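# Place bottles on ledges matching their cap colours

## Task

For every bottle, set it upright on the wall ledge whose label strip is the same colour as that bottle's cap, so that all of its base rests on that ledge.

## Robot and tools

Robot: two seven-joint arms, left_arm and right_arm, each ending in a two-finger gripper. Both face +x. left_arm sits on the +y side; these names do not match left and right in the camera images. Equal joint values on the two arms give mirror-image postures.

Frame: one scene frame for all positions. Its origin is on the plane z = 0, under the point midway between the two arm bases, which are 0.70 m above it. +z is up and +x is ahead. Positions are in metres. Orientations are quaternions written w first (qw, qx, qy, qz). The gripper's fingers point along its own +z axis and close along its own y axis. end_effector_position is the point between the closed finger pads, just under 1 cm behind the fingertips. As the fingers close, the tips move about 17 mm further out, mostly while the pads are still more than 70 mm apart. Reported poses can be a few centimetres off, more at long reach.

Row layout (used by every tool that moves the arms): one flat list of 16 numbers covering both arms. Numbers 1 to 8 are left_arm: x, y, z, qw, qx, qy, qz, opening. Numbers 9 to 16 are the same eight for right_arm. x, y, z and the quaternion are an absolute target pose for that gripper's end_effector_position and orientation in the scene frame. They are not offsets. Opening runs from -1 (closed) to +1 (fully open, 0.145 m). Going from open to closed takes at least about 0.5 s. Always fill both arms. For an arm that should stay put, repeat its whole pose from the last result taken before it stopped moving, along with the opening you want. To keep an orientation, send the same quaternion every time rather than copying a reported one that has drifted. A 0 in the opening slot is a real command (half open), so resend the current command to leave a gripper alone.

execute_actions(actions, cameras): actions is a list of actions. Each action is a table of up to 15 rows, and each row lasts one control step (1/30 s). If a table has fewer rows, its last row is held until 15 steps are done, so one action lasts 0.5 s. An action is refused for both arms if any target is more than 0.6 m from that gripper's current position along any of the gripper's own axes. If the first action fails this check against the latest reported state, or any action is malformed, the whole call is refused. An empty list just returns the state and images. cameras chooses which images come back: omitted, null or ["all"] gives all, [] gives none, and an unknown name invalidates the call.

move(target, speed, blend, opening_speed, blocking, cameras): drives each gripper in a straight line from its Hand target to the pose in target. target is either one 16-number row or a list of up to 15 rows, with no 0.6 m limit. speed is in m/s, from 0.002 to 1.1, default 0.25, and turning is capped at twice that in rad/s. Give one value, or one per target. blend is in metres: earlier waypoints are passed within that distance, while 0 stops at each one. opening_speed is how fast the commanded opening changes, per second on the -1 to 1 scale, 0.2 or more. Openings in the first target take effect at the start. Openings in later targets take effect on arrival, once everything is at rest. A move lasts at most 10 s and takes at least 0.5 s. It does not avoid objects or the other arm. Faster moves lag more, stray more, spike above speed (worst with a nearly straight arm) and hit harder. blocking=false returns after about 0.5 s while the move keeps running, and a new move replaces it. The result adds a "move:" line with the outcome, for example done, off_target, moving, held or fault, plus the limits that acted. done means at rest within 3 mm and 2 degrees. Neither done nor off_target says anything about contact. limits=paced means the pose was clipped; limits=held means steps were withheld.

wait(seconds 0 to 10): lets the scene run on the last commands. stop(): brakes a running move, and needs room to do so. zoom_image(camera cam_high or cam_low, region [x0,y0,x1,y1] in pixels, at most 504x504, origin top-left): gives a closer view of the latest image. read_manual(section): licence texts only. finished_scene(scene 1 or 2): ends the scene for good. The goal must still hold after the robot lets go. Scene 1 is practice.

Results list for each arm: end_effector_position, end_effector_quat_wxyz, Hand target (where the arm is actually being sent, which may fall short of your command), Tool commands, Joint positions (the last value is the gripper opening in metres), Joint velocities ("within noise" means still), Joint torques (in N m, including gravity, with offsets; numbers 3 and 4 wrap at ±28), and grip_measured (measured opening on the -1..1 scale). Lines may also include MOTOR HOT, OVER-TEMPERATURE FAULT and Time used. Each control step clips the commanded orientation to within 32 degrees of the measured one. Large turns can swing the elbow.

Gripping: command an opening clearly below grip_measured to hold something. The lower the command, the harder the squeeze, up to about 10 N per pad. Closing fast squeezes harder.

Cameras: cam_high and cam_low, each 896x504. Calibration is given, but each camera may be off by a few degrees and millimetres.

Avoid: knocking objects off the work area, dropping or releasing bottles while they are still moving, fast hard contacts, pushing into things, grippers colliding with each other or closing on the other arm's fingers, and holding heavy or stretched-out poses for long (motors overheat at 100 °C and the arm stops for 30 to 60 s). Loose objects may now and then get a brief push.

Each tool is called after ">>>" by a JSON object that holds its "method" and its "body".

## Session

>>> {"method": "zoom_image", "body": {"camera": "cam_high", "region": [420, 190, 700, 420]}}

>>> {"method": "zoom_image", "body": {"camera": "cam_low", "region": [320, 130, 620, 390]}}

There is no camera image to zoom into. zoom_image works after the next result that has camera images. Camera images come with the result of a call that names cameras in "cameras".

There is no camera image to zoom into. zoom_image works after the next result that has camera images. Camera images come with the result of a call that names cameras in "cameras".

>>> {"method": "execute_actions", "body": {"actions": []}}

>>> {"method": "zoom_image", "body": {"camera": "cam_high", "region": [420, 190, 700, 420]}}

>>> {"method": "zoom_image", "body": {"camera": "cam_low", "region": [320, 130, 620, 390]}}

Scene clock: 0.00 s.
left_arm: end_effector_position=(+0.2239, +0.1828, +0.6144) grip_measured=+1.00 end_effector_quat_wxyz=(-0.319, +0.395, -0.515, +0.691) | right_arm: end_effector_position=(+0.4009, -0.1655, +0.3728) grip_measured=+1.00 end_effector_quat_wxyz=(+0.260, +0.265, +0.837, +0.401)
Joint positions: left_arm=[-1.106 0.942 0.535 2.339 -0.48 -0.199 -0.367 0.145] | right_arm=[0.583 0.619 -0.841 0.925 -1.182 -0.496 -0.047 0.145]
Joint velocities: within noise
Joint torques (N m): no reading
Motor temperatures (°C): left_arm=[21 21 22 20 21 23 21] | right_arm=[20 22 22 19 20 19 21]
Hand target: left_arm +0.2239, +0.1828, +0.6144; -0.319, +0.395, -0.515, +0.691 | right_arm +0.4009, -0.1655, +0.3728; +0.260, +0.265, +0.837, +0.401
Tool commands: left_gripper/opening=+1.0 right_gripper/opening=+1.0

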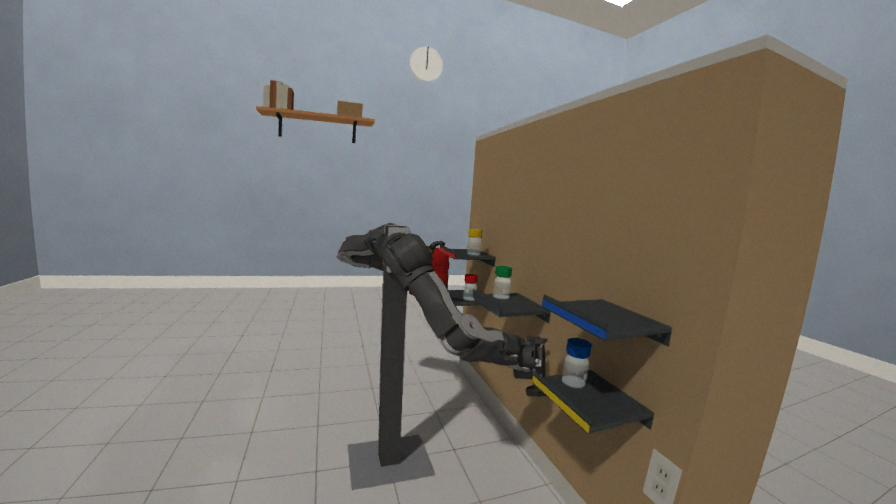

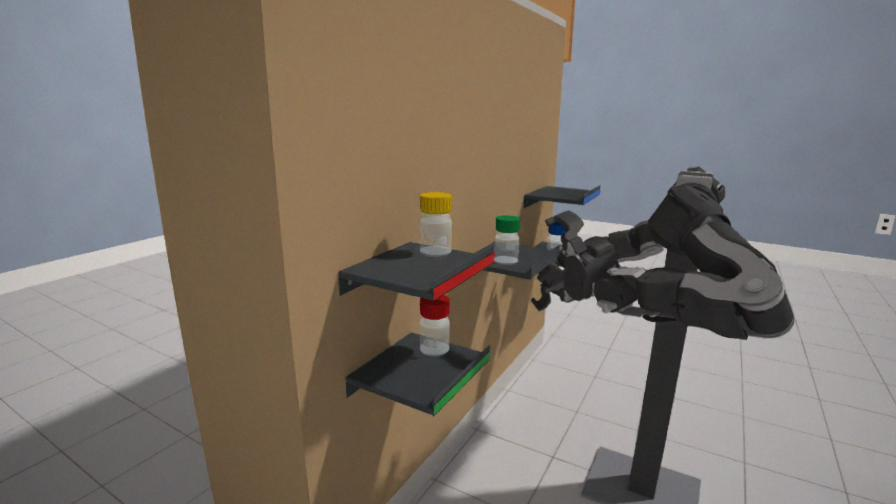

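Scaled by 1.800 from the camera's 896x504 image, which has a finer 1280x720 frame.

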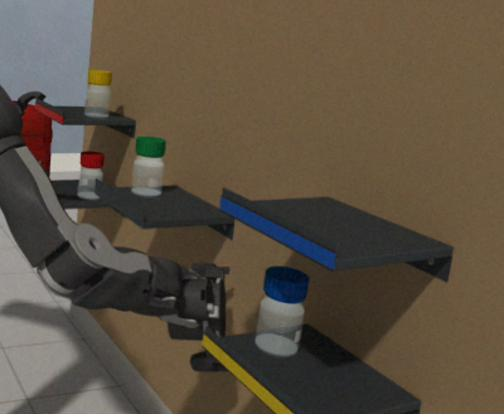

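Scaled by 1.680 from the camera's 896x504 image, which has a finer 1280x720 frame.

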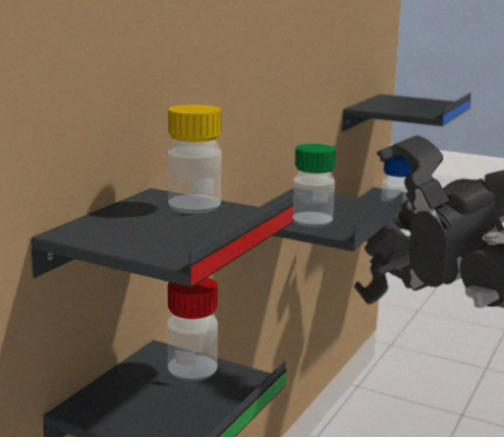

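>>> {"method": "move", "body": {"target": [[0.275,0.12,0.6,0.0616,0.7044,-0.0616,0.7044,0.1,0.3,-0.2,0.42,0.0616,0.7044,-0.0616,0.7044,0.1],[0.275,0.069,0.583,0.0616,0.7044,-0.0616,0.7044,0.1,0.28,-0.324,0.484,0.0616,0.7044,-0.0616,0.7044,0.1],[0.3675,0.053,0.583,0.0616,0.7044,-0.0616,0.7044,0.1,0.374,-0.34,0.484,0.0616,0.7044,-0.0616,0.7044,0.1]], "speed": [0.25,0.2,0.12], "blend": [0.02,0.0,0]}}

>>> {"method": "zoom_image", "body": {"camera": "cam_high", "region": [420, 190, 700, 420]}}

>>> {"method": "zoom_image", "body": {"camera": "cam_low", "region": [400, 130, 620, 290]}}

Scene clock: 51.37 s.
left_arm: end_effector_position=(+0.3675, +0.0535, +0.5856) grip_measured=+0.10 end_effector_quat_wxyz=(+0.061, +0.702, -0.060, +0.707) | right_arm: end_effector_position=(+0.3740, -0.3414, +0.4858) grip_measured=+0.10 end_effector_quat_wxyz=(+0.063, +0.703, -0.065, +0.706)
Joint positions: left_arm=[0.226 0.166 -0.503 1.944 0.282 0.472 -0.431 0.083] | right_arm=[0.029 0.479 0.193 1.356 0.468 -0.08 0.087 0.083]
Joint velocities: within noise
Joint torques (N m): left_arm=[5.18 -0.44 0.31 4.07 -0.02 -0.68 0.19] | right_arm=[3.49 5.29 1.03 3.55 0.11 -0.48 0.17]
Motor temperatures (°C): left_arm=[21 21 23 22 21 23 21] | right_arm=[22 23 22 19 20 19 21]
Hand target: left_arm +0.3675, +0.0529, +0.5829; +0.062, +0.704, -0.062, +0.704 | right_arm +0.3740, -0.3400, +0.4841; +0.062, +0.704, -0.062, +0.704
Off the commanded pose: left_arm 0.003 m, 0 deg | right_arm 0.002 m, 1 deg.
move: done

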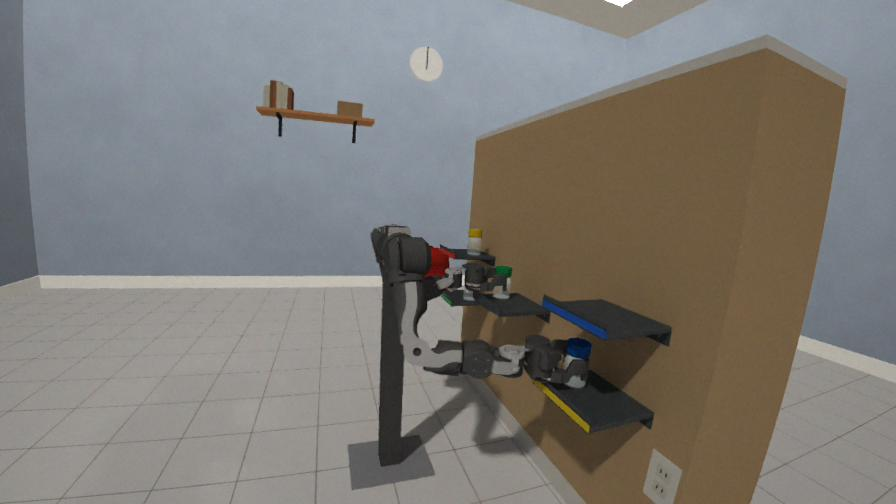

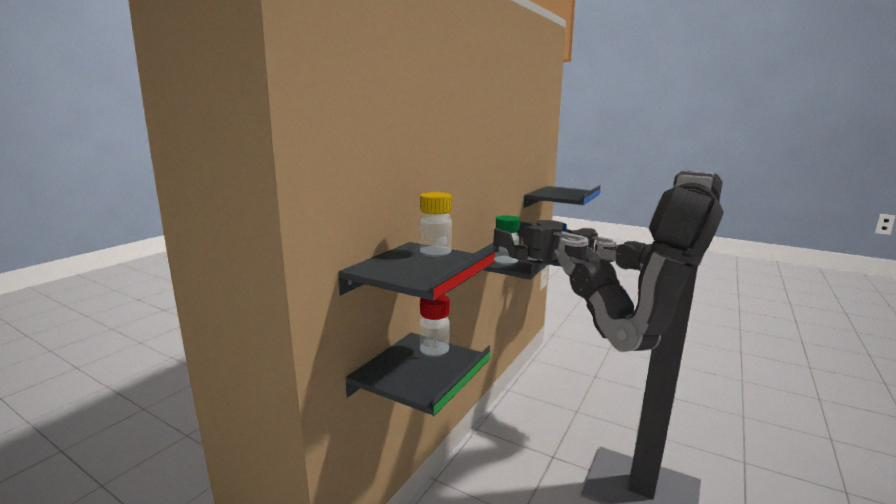

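Scaled by 1.800 from the camera's 896x504 image, which has a finer 1280x720 frame.

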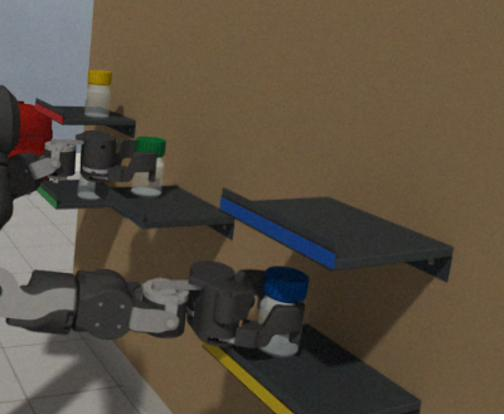

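Scaled by 2.291 from the camera's 896x504 image, which has a finer 1280x720 frame.

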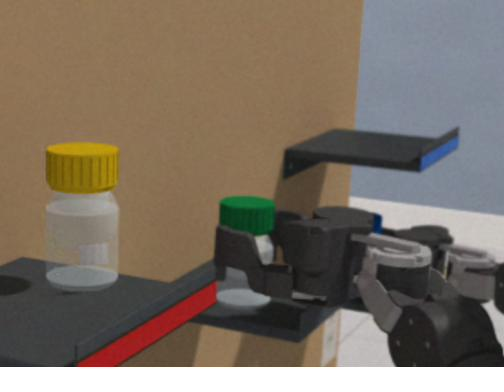

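>>> {"method": "move", "body": {"target": [[0.3675,0.053,0.583,0.0616,0.7044,-0.0616,0.7044,-0.6,0.374,-0.34,0.484,0.0616,0.7044,-0.0616,0.7044,-0.6],[0.3675,0.053,0.635,0.0616,0.7044,-0.0616,0.7044,-0.6,0.374,-0.34,0.52,0.0616,0.7044,-0.0616,0.7044,-0.6],[0.28,0.08,0.63,0,0.7071,0,0.7071,-0.6,0.36,-0.19,0.54,0,0.7071,0,0.7071,-0.6],[0.275,0.22,0.58,0,0.7071,0,0.7071,-0.6,0.36,-0.19,0.71,0,0.7071,0,0.7071,-0.6],[0.275,0.425,0.53,-0.0923,0.701,0.0923,0.701,-0.6,0.376,-0.36,0.71,0.0616,0.7044,-0.0616,0.7044,-0.6],[0.375,0.45,0.53,-0.0923,0.701,0.0923,0.701,-0.6,0.376,-0.36,0.69,0.0616,0.7044,-0.0616,0.7044,-0.6],[0.375,0.45,0.505,-0.0923,0.701,0.0923,0.701,-0.6,0.376,-0.36,0.674,0.0616,0.7044,-0.0616,0.7044,-0.6]], "speed": [0.1,0.15,0.22,0.22,0.25,0.2,0.05], "blend": [0,0.01,0.02,0.04,0.01,0,0], "opening_speed": 2}}

>>> {"method": "zoom_image", "body": {"camera": "cam_low", "region": [320, 130, 620, 430]}}

>>> {"method": "zoom_image", "body": {"camera": "cam_high", "region": [500, 200, 700, 360]}}

Scene clock: 85.97 s.
left_arm: end_effector_position=(+0.3740, +0.4512, +0.5034) grip_measured=-0.26 end_effector_quat_wxyz=(-0.094, +0.705, +0.094, +0.697) | right_arm: end_effector_position=(+0.3758, -0.3596, +0.6776) grip_measured=-0.24 end_effector_quat_wxyz=(+0.063, +0.700, -0.061, +0.709)
Joint positions: left_arm=[0.19 0.752 0.167 0.976 0.688 -0.145 0.244 0.056] | right_arm=[0.177 1.013 0.21 1.749 1.042 0.437 -0.22 0.058]
Joint velocities: within noise
Joint torques (N m): left_arm=[6.76 6.82 1.59 3.97 0.28 -0.96 0.23] | right_arm=[3.07 6.55 3.52 1.65 0.09 -0.29 0.08]
Motor temperatures (°C): left_arm=[22 21 22 22 21 24 21] | right_arm=[22 23 22 20 20 20 21]
Hand target: left_arm +0.3750, +0.4500, +0.5049; -0.092, +0.701, +0.092, +0.701 | right_arm +0.3760, -0.3599, +0.6740; +0.061, +0.704, -0.062, +0.704
Off the commanded pose: left_arm 0.002 m, 1 deg | right_arm 0.004 m, 1 deg.
move: off_target (right_arm)

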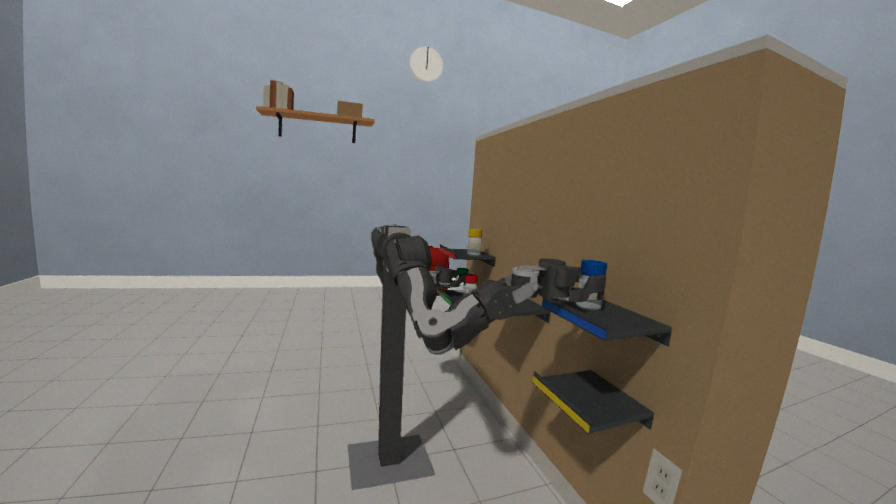

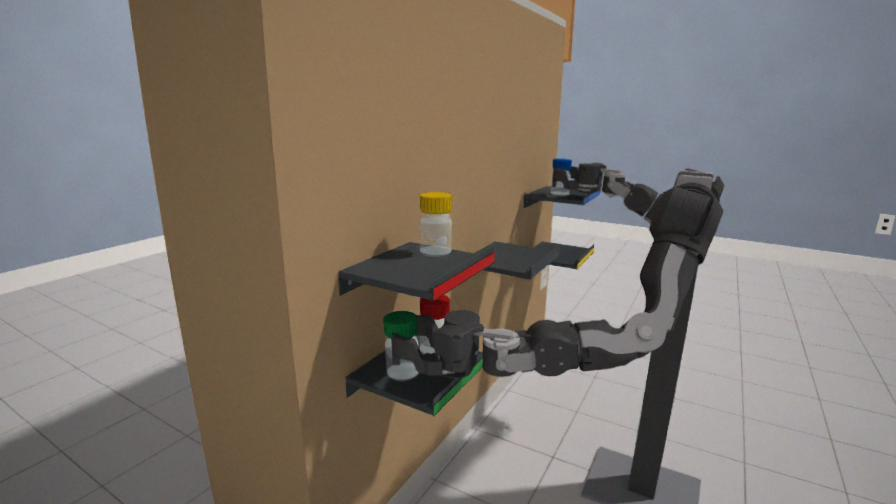

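Scaled by 1.680 from the camera's 896x504 image, which has a finer 1280x720 frame.

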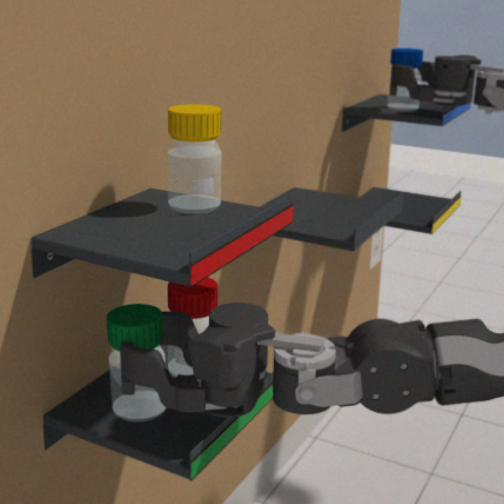

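Scaled by 2.520 from the camera's 896x504 image, which has a finer 1280x720 frame.

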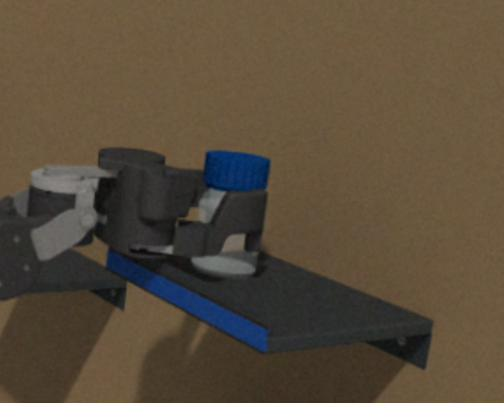

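>>> {"method": "move", "body": {"target": [[0.375,0.45,0.49,-0.0923,0.701,0.0923,0.701,-0.6,0.376,-0.36,0.674,0.0616,0.7044,-0.0616,0.7044,-0.6],[0.375,0.45,0.497,-0.0923,0.701,0.0923,0.701,-0.05,0.376,-0.36,0.677,0.0616,0.7044,-0.0616,0.7044,-0.05],[0.28,0.4245,0.503,-0.0923,0.701,0.0923,0.701,-0.05,0.282,-0.343,0.682,0.0616,0.7044,-0.0616,0.7044,-0.05],[0.27,0.2,0.6,0,0.7071,0,0.7071,-0.05,0.285,-0.2,0.62,0,0.7071,0,0.7071,-0.05],[0.28,0.325,0.688,-0.0616,0.7044,0.0616,0.7044,-0.05,0.285,-0.2,0.60,0,0.7071,0,0.7071,-0.05]], "speed": [0.05,0.1,0.2,0.25,0.22], "blend": [0,0,0.01,0.03,0]}}

>>> {"method": "zoom_image", "body": {"camera": "cam_low", "region": [320, 130, 620, 430]}}

>>> {"method": "zoom_image", "body": {"camera": "cam_high", "region": [500, 200, 700, 360]}}

Scene clock: 107.13 s.
left_arm: end_effector_position=(+0.2797, +0.3256, +0.6897) grip_measured=-0.05 end_effector_quat_wxyz=(-0.063, +0.702, +0.063, +0.707) | right_arm: end_effector_position=(+0.2849, -0.2012, +0.6014) grip_measured=-0.05 end_effector_quat_wxyz=(+0.002, +0.706, -0.002, +0.708)
Joint positions: left_arm=[-0.328 0.812 0.808 2.259 1.133 0.669 -0.275 0.072] | right_arm=[-0.378 0.644 0.074 2.383 0.661 0.319 -0.434 0.072]
Joint velocities: within noise
Joint torques (N m): left_arm=[1.73 5.42 1.59 1.99 0.07 -0.54 0.17] | right_arm=[1.2 3.15 0.94 2.97 -0.18 -0.52 0.17]
Motor temperatures (°C): left_arm=[23 23 23 22 21 25 21] | right_arm=[21 24 23 20 20 20 21]
Hand target: left_arm +0.2800, +0.3250, +0.6880; -0.062, +0.704, +0.062, +0.704 | right_arm +0.2850, -0.2000, +0.6001; +0.000, +0.707, +0.000, +0.707
Off the commanded pose: left_arm 0.002 m, 0 deg | right_arm 0.002 m, 0 deg.
move: done

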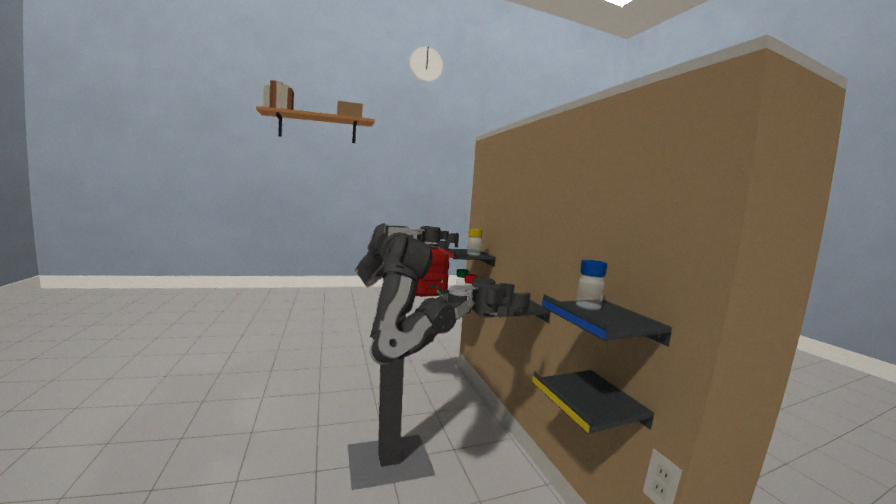

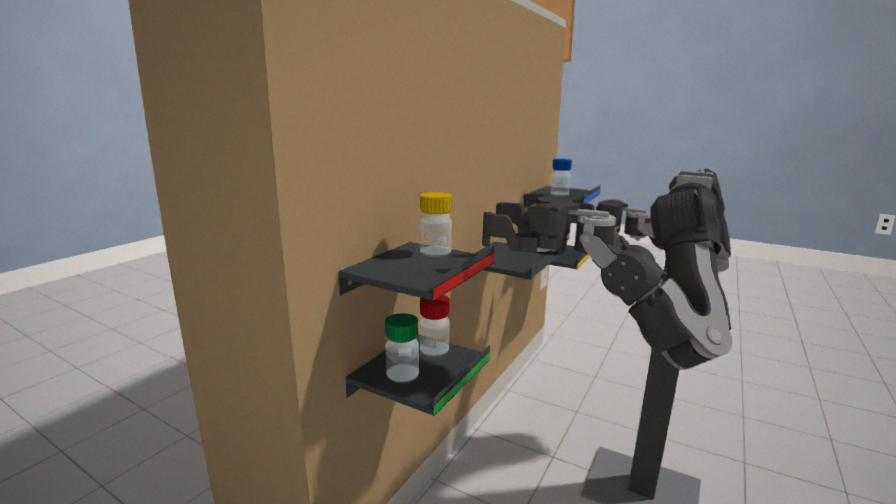

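Scaled by 1.680 from the camera's 896x504 image, which has a finer 1280x720 frame.

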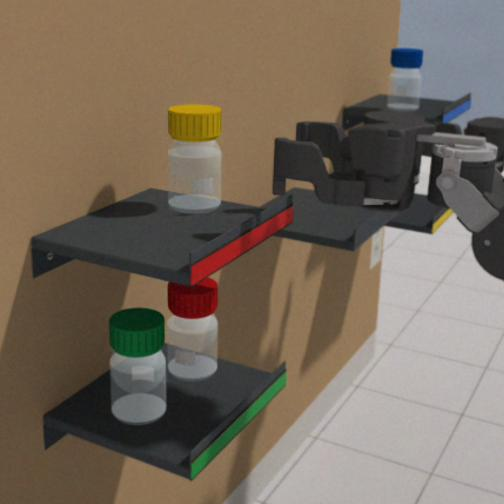

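Scaled by 2.520 from the camera's 896x504 image, which has a finer 1280x720 frame.

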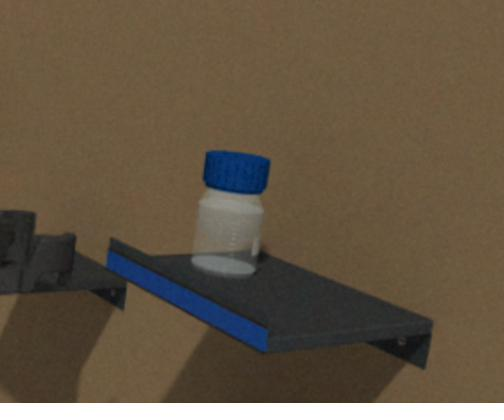

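>>> {"method": "move", "body": {"target": [[0.379,0.342,0.688,-0.0616,0.7044,0.0616,0.7044,0.08,0.285,-0.2,0.60,0,0.7071,0,0.7071,0.05],[0.379,0.342,0.688,-0.0616,0.7044,0.0616,0.7044,-0.6,0.285,-0.2,0.60,0,0.7071,0,0.7071,0.05],[0.379,0.34,0.73,-0.0616,0.7044,0.0616,0.7044,-0.6,0.285,-0.2,0.60,0,0.7071,0,0.7071,0.05],[0.36,0.18,0.71,0,0.7071,0,0.7071,-0.6,0.285,-0.2,0.60,0,0.7071,0,0.7071,0.05],[0.372,0.0,0.63,0.0616,0.7044,-0.0616,0.7044,-0.6,0.285,-0.2,0.60,0,0.7071,0,0.7071,0.05],[0.372,0.0,0.60,0.0616,0.7044,-0.0616,0.7044,-0.6,0.285,-0.2,0.60,0,0.7071,0,0.7071,0.05],[0.372,0.0,0.583,0.0616,0.7044,-0.0616,0.7044,-0.6,0.285,-0.2,0.60,0,0.7071,0,0.7071,0.05]], "speed": [0.14,0.1,0.15,0.25,0.22,0.15,0.05], "blend": [0,0,0.01,0.05,0,0,0], "opening_speed": 2}}

>>> {"method": "zoom_image", "body": {"camera": "cam_low", "region": [400, 130, 620, 290]}}

Scene clock: 122.60 s.
left_arm: end_effector_position=(+0.3721, +0.0006, +0.5875) grip_measured=-0.25 end_effector_quat_wxyz=(+0.062, +0.701, -0.058, +0.708) | right_arm: end_effector_position=(+0.2849, -0.2011, +0.6014) grip_measured=+0.05 end_effector_quat_wxyz=(+0.002, +0.706, -0.002, +0.708)
Joint positions: left_arm=[0.561 0.25 -0.963 1.81 0.623 0.319 -0.901 0.057] | right_arm=[-0.378 0.644 0.074 2.383 0.661 0.318 -0.434 0.079]
Joint velocities: within noise
Joint torques (N m): left_arm=[6.08 -0.7 0.88 3.02 -0.26 -0.53 0.24] | right_arm=[1.23 3.1 0.87 2.97 -0.17 -0.53 0.16]
Motor temperatures (°C): left_arm=[22 23 23 22 21 24 21] | right_arm=[21 23 22 20 20 20 21]
Hand target: left_arm +0.3720, +0.0000, +0.5831; +0.062, +0.704, -0.062, +0.704 | right_arm +0.2850, -0.1999, +0.6001; +0.000, +0.707, +0.000, +0.707
Off the commanded pose: left_arm 0.005 m, 1 deg | right_arm 0.002 m, 0 deg.
move: off_target (left_arm)

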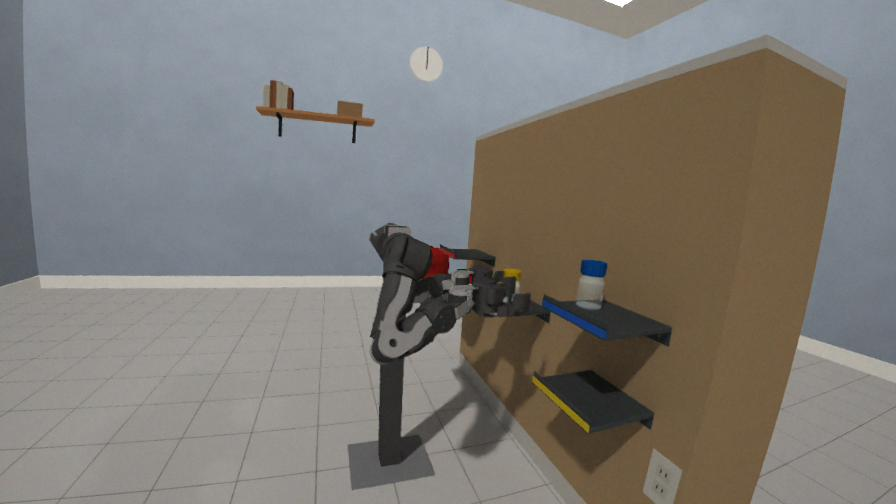

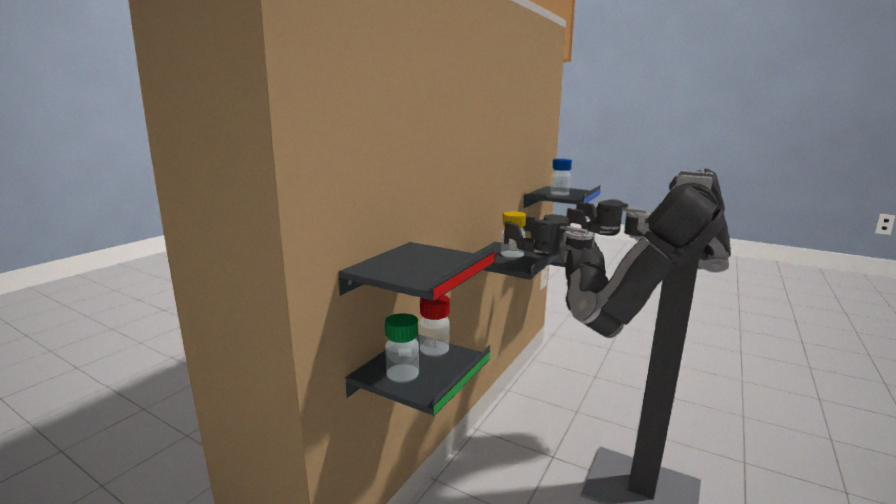

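Scaled by 2.291 from the camera's 896x504 image, which has a finer 1280x720 frame.

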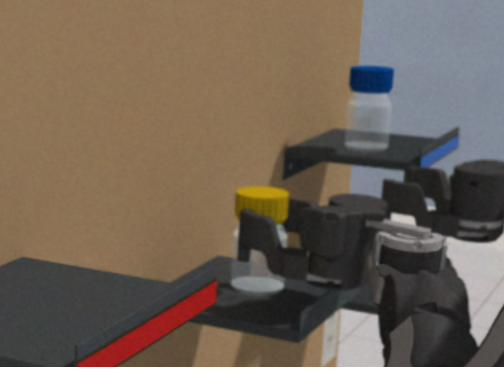

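>>> {"method": "move", "body": {"target": [[0.372,0.0,0.587,0.0616,0.7044,-0.0616,0.7044,0.08,0.285,-0.2,0.60,0,0.7071,0,0.7071,0.05],[0.28,0.016,0.594,0.0616,0.7044,-0.0616,0.7044,0.08,0.285,-0.2,0.60,0,0.7071,0,0.7071,0.05],[0.275,0.2,0.55,0,0.7071,0,0.7071,0.08,0.28,-0.09,0.60,0,0.7071,0,0.7071,0.05],[0.28,0.331,0.50,-0.0616,0.7044,0.0616,0.7044,0.08,0.28,-0.016,0.59,-0.0616,0.7044,0.0616,0.7044,0.05],[0.380,0.347,0.497,-0.0616,0.7044,0.0616,0.7044,0.08,0.372,0.0,0.588,-0.0616,0.7044,0.0616,0.7044,0.05],[0.380,0.347,0.497,-0.0616,0.7044,0.0616,0.7044,-0.6,0.372,0.0,0.588,-0.0616,0.7044,0.0616,0.7044,-0.6],[0.380,0.347,0.527,-0.0616,0.7044,0.0616,0.7044,-0.6,0.372,0.0,0.635,-0.0616,0.7044,0.0616,0.7044,-0.6]], "speed": [0.1,0.2,0.25,0.22,0.14,0.1,0.15], "blend": [0,0.01,0.04,0.005,0,0,0], "opening_speed": 2}}

>>> {"method": "zoom_image", "body": {"camera": "cam_low", "region": [320, 130, 620, 430]}}

Scene clock: 145.13 s.
left_arm: end_effector_position=(+0.3795, +0.3462, +0.5239) grip_measured=-0.24 end_effector_quat_wxyz=(-0.060, +0.708, +0.059, +0.701) | right_arm: end_effector_position=(+0.3714, +0.0019, +0.6340) grip_measured=-0.24 end_effector_quat_wxyz=(-0.064, +0.706, +0.065, +0.703)
Joint positions: left_arm=[0.228 1.135 -0.626 1.474 1.154 -0.371 -0.341 0.058] | right_arm=[0.467 0.004 -0.667 1.903 0.37 0.677 -0.665 0.058]
Joint velocities: within noise
Joint torques (N m): left_arm=[6.05 6.63 3.64 2.81 -0.05 -0.79 -0.05] | right_arm=[5.24 -2.12 1.73 3.54 -0.27 -0.43 -0.15]
Motor temperatures (°C): left_arm=[23 22 23 22 21 24 21] | right_arm=[21 23 22 20 20 20 21]
Hand target: left_arm +0.3800, +0.3470, +0.5269; -0.062, +0.704, +0.062, +0.704 | right_arm +0.3720, +0.0000, +0.6350; -0.062, +0.704, +0.062, +0.704
Off the commanded pose: left_arm 0.003 m, 1 deg | right_arm 0.002 m, 1 deg.
move: done; target 6's new opening was sent with left_arm's hand 0.004 m and 1 deg from that target

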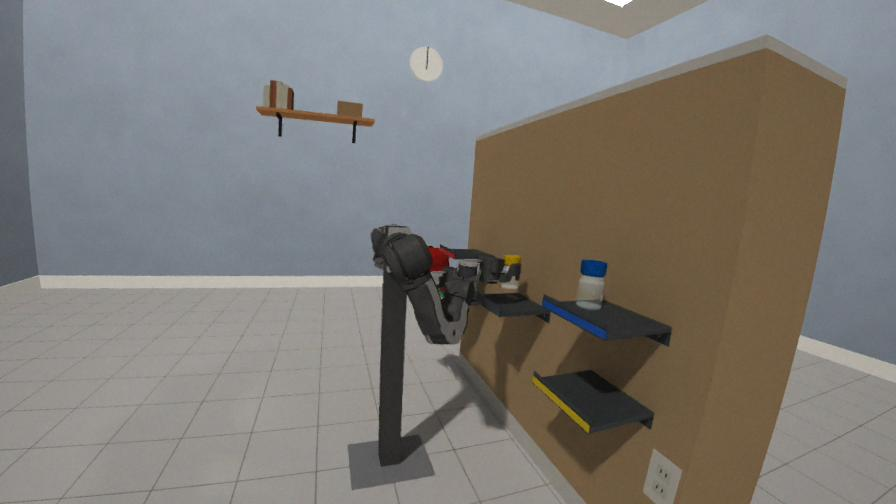

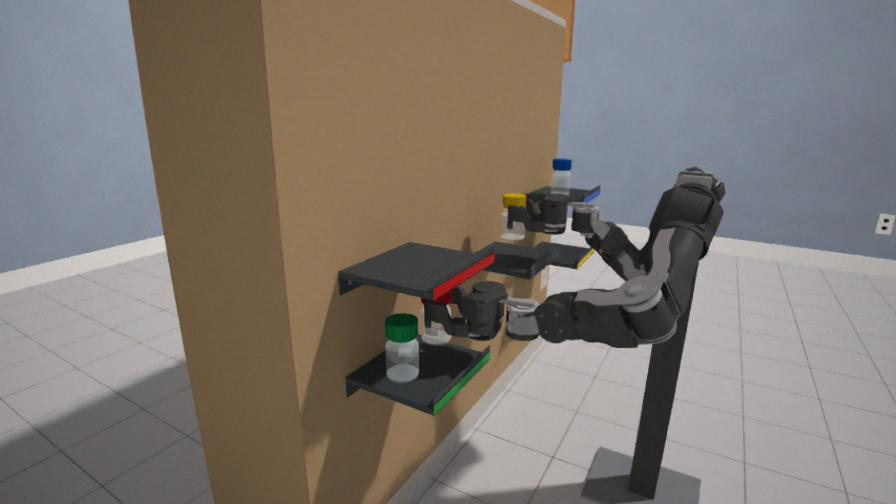

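Scaled by 1.680 from the camera's 896x504 image, which has a finer 1280x720 frame.

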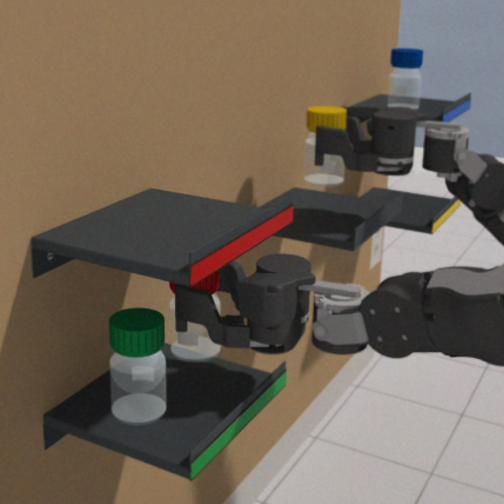

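>>> {"method": "move", "body": {"target": [[0.373,0.20,0.53,0,0.7071,0,0.7071,-0.6,0.36,-0.14,0.635,0,0.7071,0,0.7071,-0.6],[0.36,0.19,0.74,0,0.7071,0,0.7071,-0.6,0.36,-0.22,0.525,0,0.7071,0,0.7071,-0.6],[0.379,0.345,0.735,-0.0616,0.7044,0.0616,0.7044,-0.6,0.372,-0.40,0.52,0.0616,0.7044,-0.0616,0.7044,-0.6],[0.379,0.345,0.70,-0.0616,0.7044,0.0616,0.7044,-0.6,0.372,-0.40,0.50,0.0616,0.7044,-0.0616,0.7044,-0.6],[0.379,0.345,0.682,-0.0616,0.7044,0.0616,0.7044,-0.6,0.372,-0.40,0.484,0.0616,0.7044,-0.0616,0.7044,-0.6]], "speed": [0.2,0.24,0.22,0.15,0.05], "blend": [0.02,0.02,0.01,0,0]}}

>>> {"method": "zoom_image", "body": {"camera": "cam_low", "region": [320, 130, 620, 430]}}

>>> {"method": "zoom_image", "body": {"camera": "cam_high", "region": [500, 260, 700, 440]}}

Scene clock: 166.63 s.
left_arm: end_effector_position=(+0.3785, +0.3458, +0.6930) grip_measured=-0.24 end_effector_quat_wxyz=(-0.062, +0.691, +0.065, +0.718) | right_arm: end_effector_position=(+0.3724, -0.4027, +0.4905) grip_measured=-0.24 end_effector_quat_wxyz=(+0.066, +0.698, -0.063, +0.711)
Joint positions: left_arm=[0.44 1.47 -0.414 1.792 1.478 0.011 -0.44 0.058] | right_arm=[0.084 0.726 0.072 1.116 0.733 -0.23 0.173 0.058]
Joint velocities: within noise
Joint torques (N m): left_arm=[3.13 5.95 1.5 0.44 0.02 -0.09 0.22] | right_arm=[3.42 5.6 1.03 2.24 0.2 -0.22 0.16]
Motor temperatures (°C): left_arm=[23 23 24 22 21 25 21] | right_arm=[22 23 22 20 20 20 21]
Hand target: left_arm +0.3789, +0.3450, +0.6820; -0.062, +0.704, +0.062, +0.704 | right_arm +0.3719, -0.4000, +0.4839; +0.062, +0.705, -0.062, +0.704
Off the commanded pose: left_arm 0.011 m, 2 deg | right_arm 0.007 m, 1 deg.
move: off_target (left_arm, right_arm)

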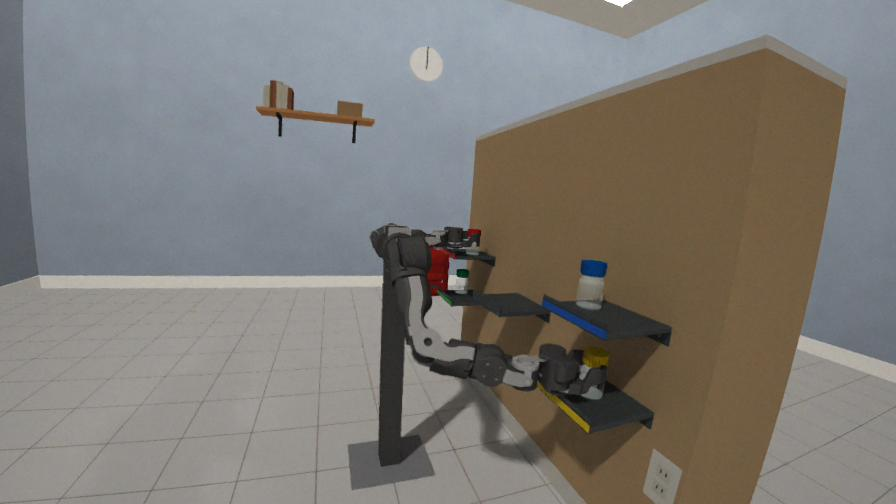

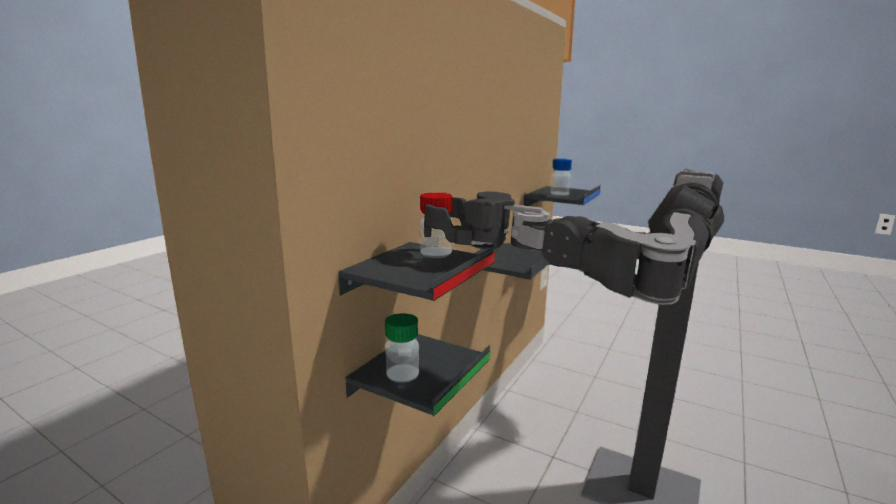

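Scaled by 1.680 from the camera's 896x504 image, which has a finer 1280x720 frame.

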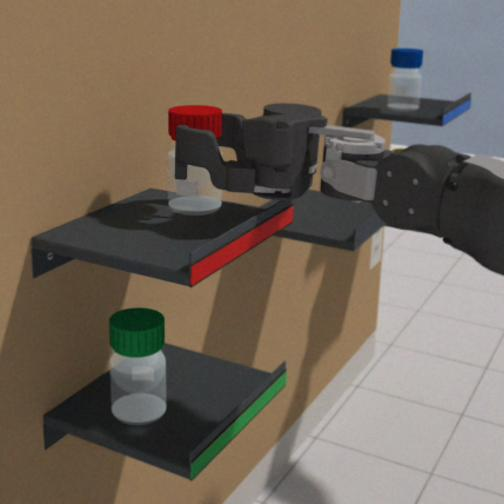

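Scaled by 2.520 from the camera's 896x504 image, which has a finer 1280x720 frame.

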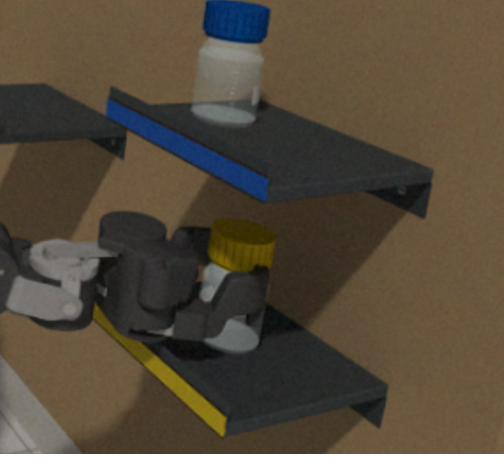

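Both in contact. Release and retreat.

>>> {"method": "move", "body": {"target": [[0.379,0.345,0.691,-0.0616,0.7044,0.0616,0.7044,-0.6,0.372,-0.40,0.489,0.0616,0.7044,-0.0616,0.7044,-0.6],[0.379,0.345,0.691,-0.0616,0.7044,0.0616,0.7044,-0.05,0.372,-0.40,0.489,0.0616,0.7044,-0.0616,0.7044,-0.05],[0.28,0.328,0.696,-0.0616,0.7044,0.0616,0.7044,-0.05,0.277,-0.383,0.494,0.0616,0.7044,-0.0616,0.7044,-0.05]], "speed": [0.1,0.1,0.18]}}

>>> {"method": "zoom_image", "body": {"camera": "cam_low", "region": [320, 130, 620, 430]}}

>>> {"method": "zoom_image", "body": {"camera": "cam_high", "region": [420, 200, 700, 440]}}

Scene clock: 180.20 s.
left_arm: end_effector_position=(+0.2795, +0.3290, +0.6980) grip_measured=-0.05 end_effector_quat_wxyz=(-0.065, +0.702, +0.063, +0.707) | right_arm: end_effector_position=(+0.2769, -0.3826, +0.4919) grip_measured=-0.05 end_effector_quat_wxyz=(+0.062, +0.707, -0.062, +0.702)
Joint positions: left_arm=[1.476 1.995 -1.504 2.249 1.584 -0.045 -0.435 0.072] | right_arm=[-0.511 0.681 0.379 1.57 0.794 -0.247 0.127 0.072]
Joint velocities: within noise
Joint torques (N m): left_arm=[2.02 0.28 1.89 -0.05 -0.02 -0.51 0.22] | right_arm=[0.86 5.79 4.08 3.32 0.25 -0.54 0.09]
Motor temperatures (°C): left_arm=[22 24 24 21 21 24 21] | right_arm=[22 24 22 20 20 20 21]
Hand target: left_arm +0.2800, +0.3281, +0.6960; -0.062, +0.704, +0.062, +0.704 | right_arm +0.2770, -0.3830, +0.4940; +0.062, +0.704, -0.062, +0.704
Off the commanded pose: left_arm 0.002 m, 1 deg | right_arm 0.002 m, 0 deg.
joint sent to its limit (left arm) — joint 5 (forearm roll), upper limit. The joint targets still meet the commanded pose.
move: done

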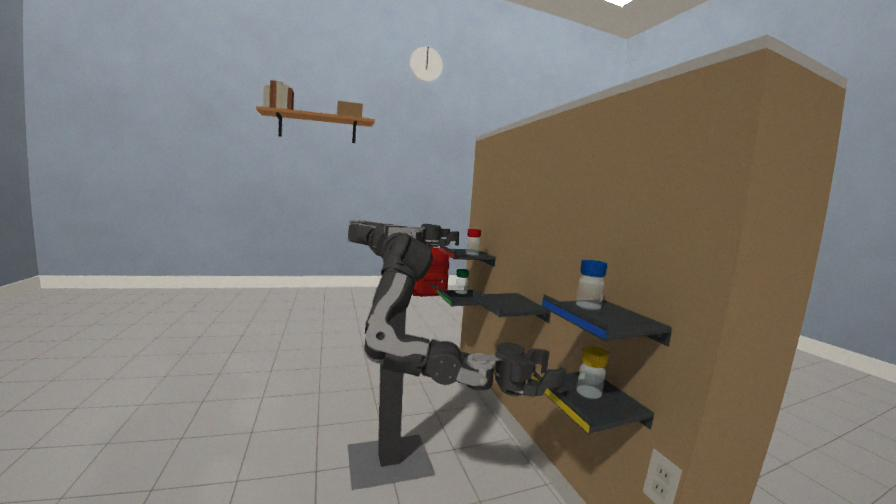

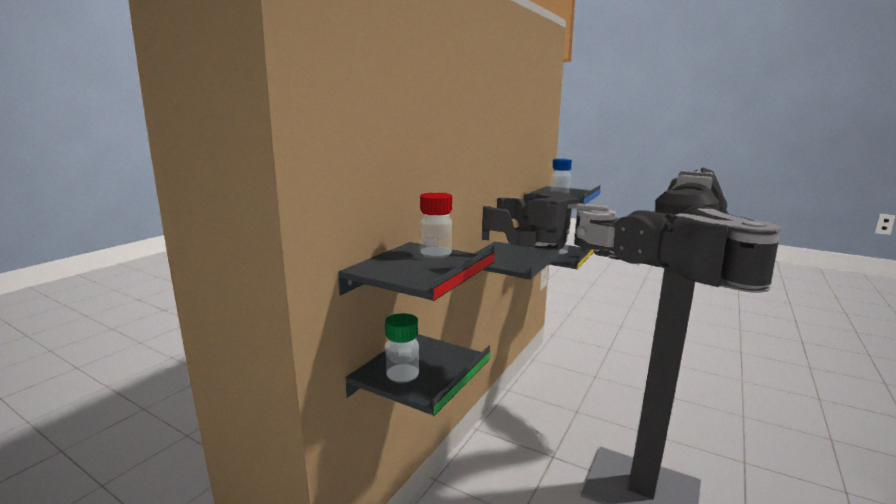

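Scaled by 1.680 from the camera's 896x504 image, which has a finer 1280x720 frame.

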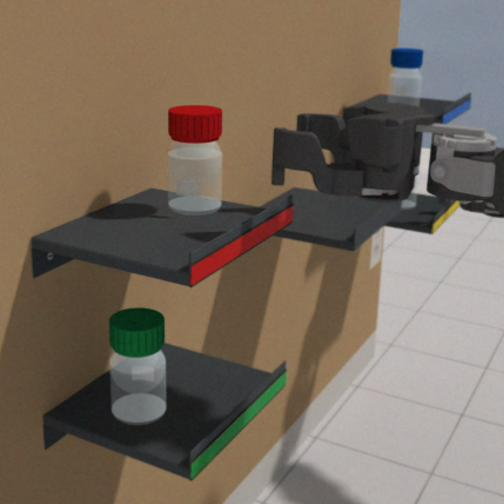

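Scaled by 1.800 from the camera's 896x504 image, which has a finer 1280x720 frame.

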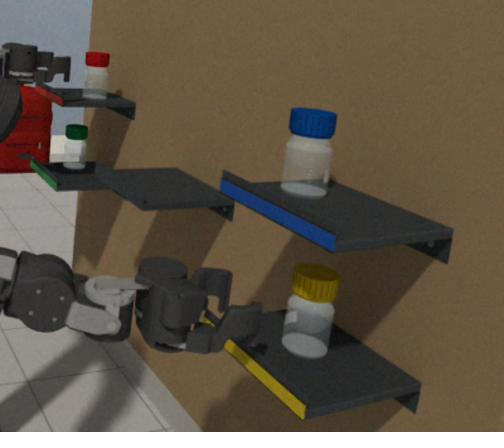

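>>> {"method": "finished_scene", "body": {"scene": 2}}

The scene is finished: the task was done.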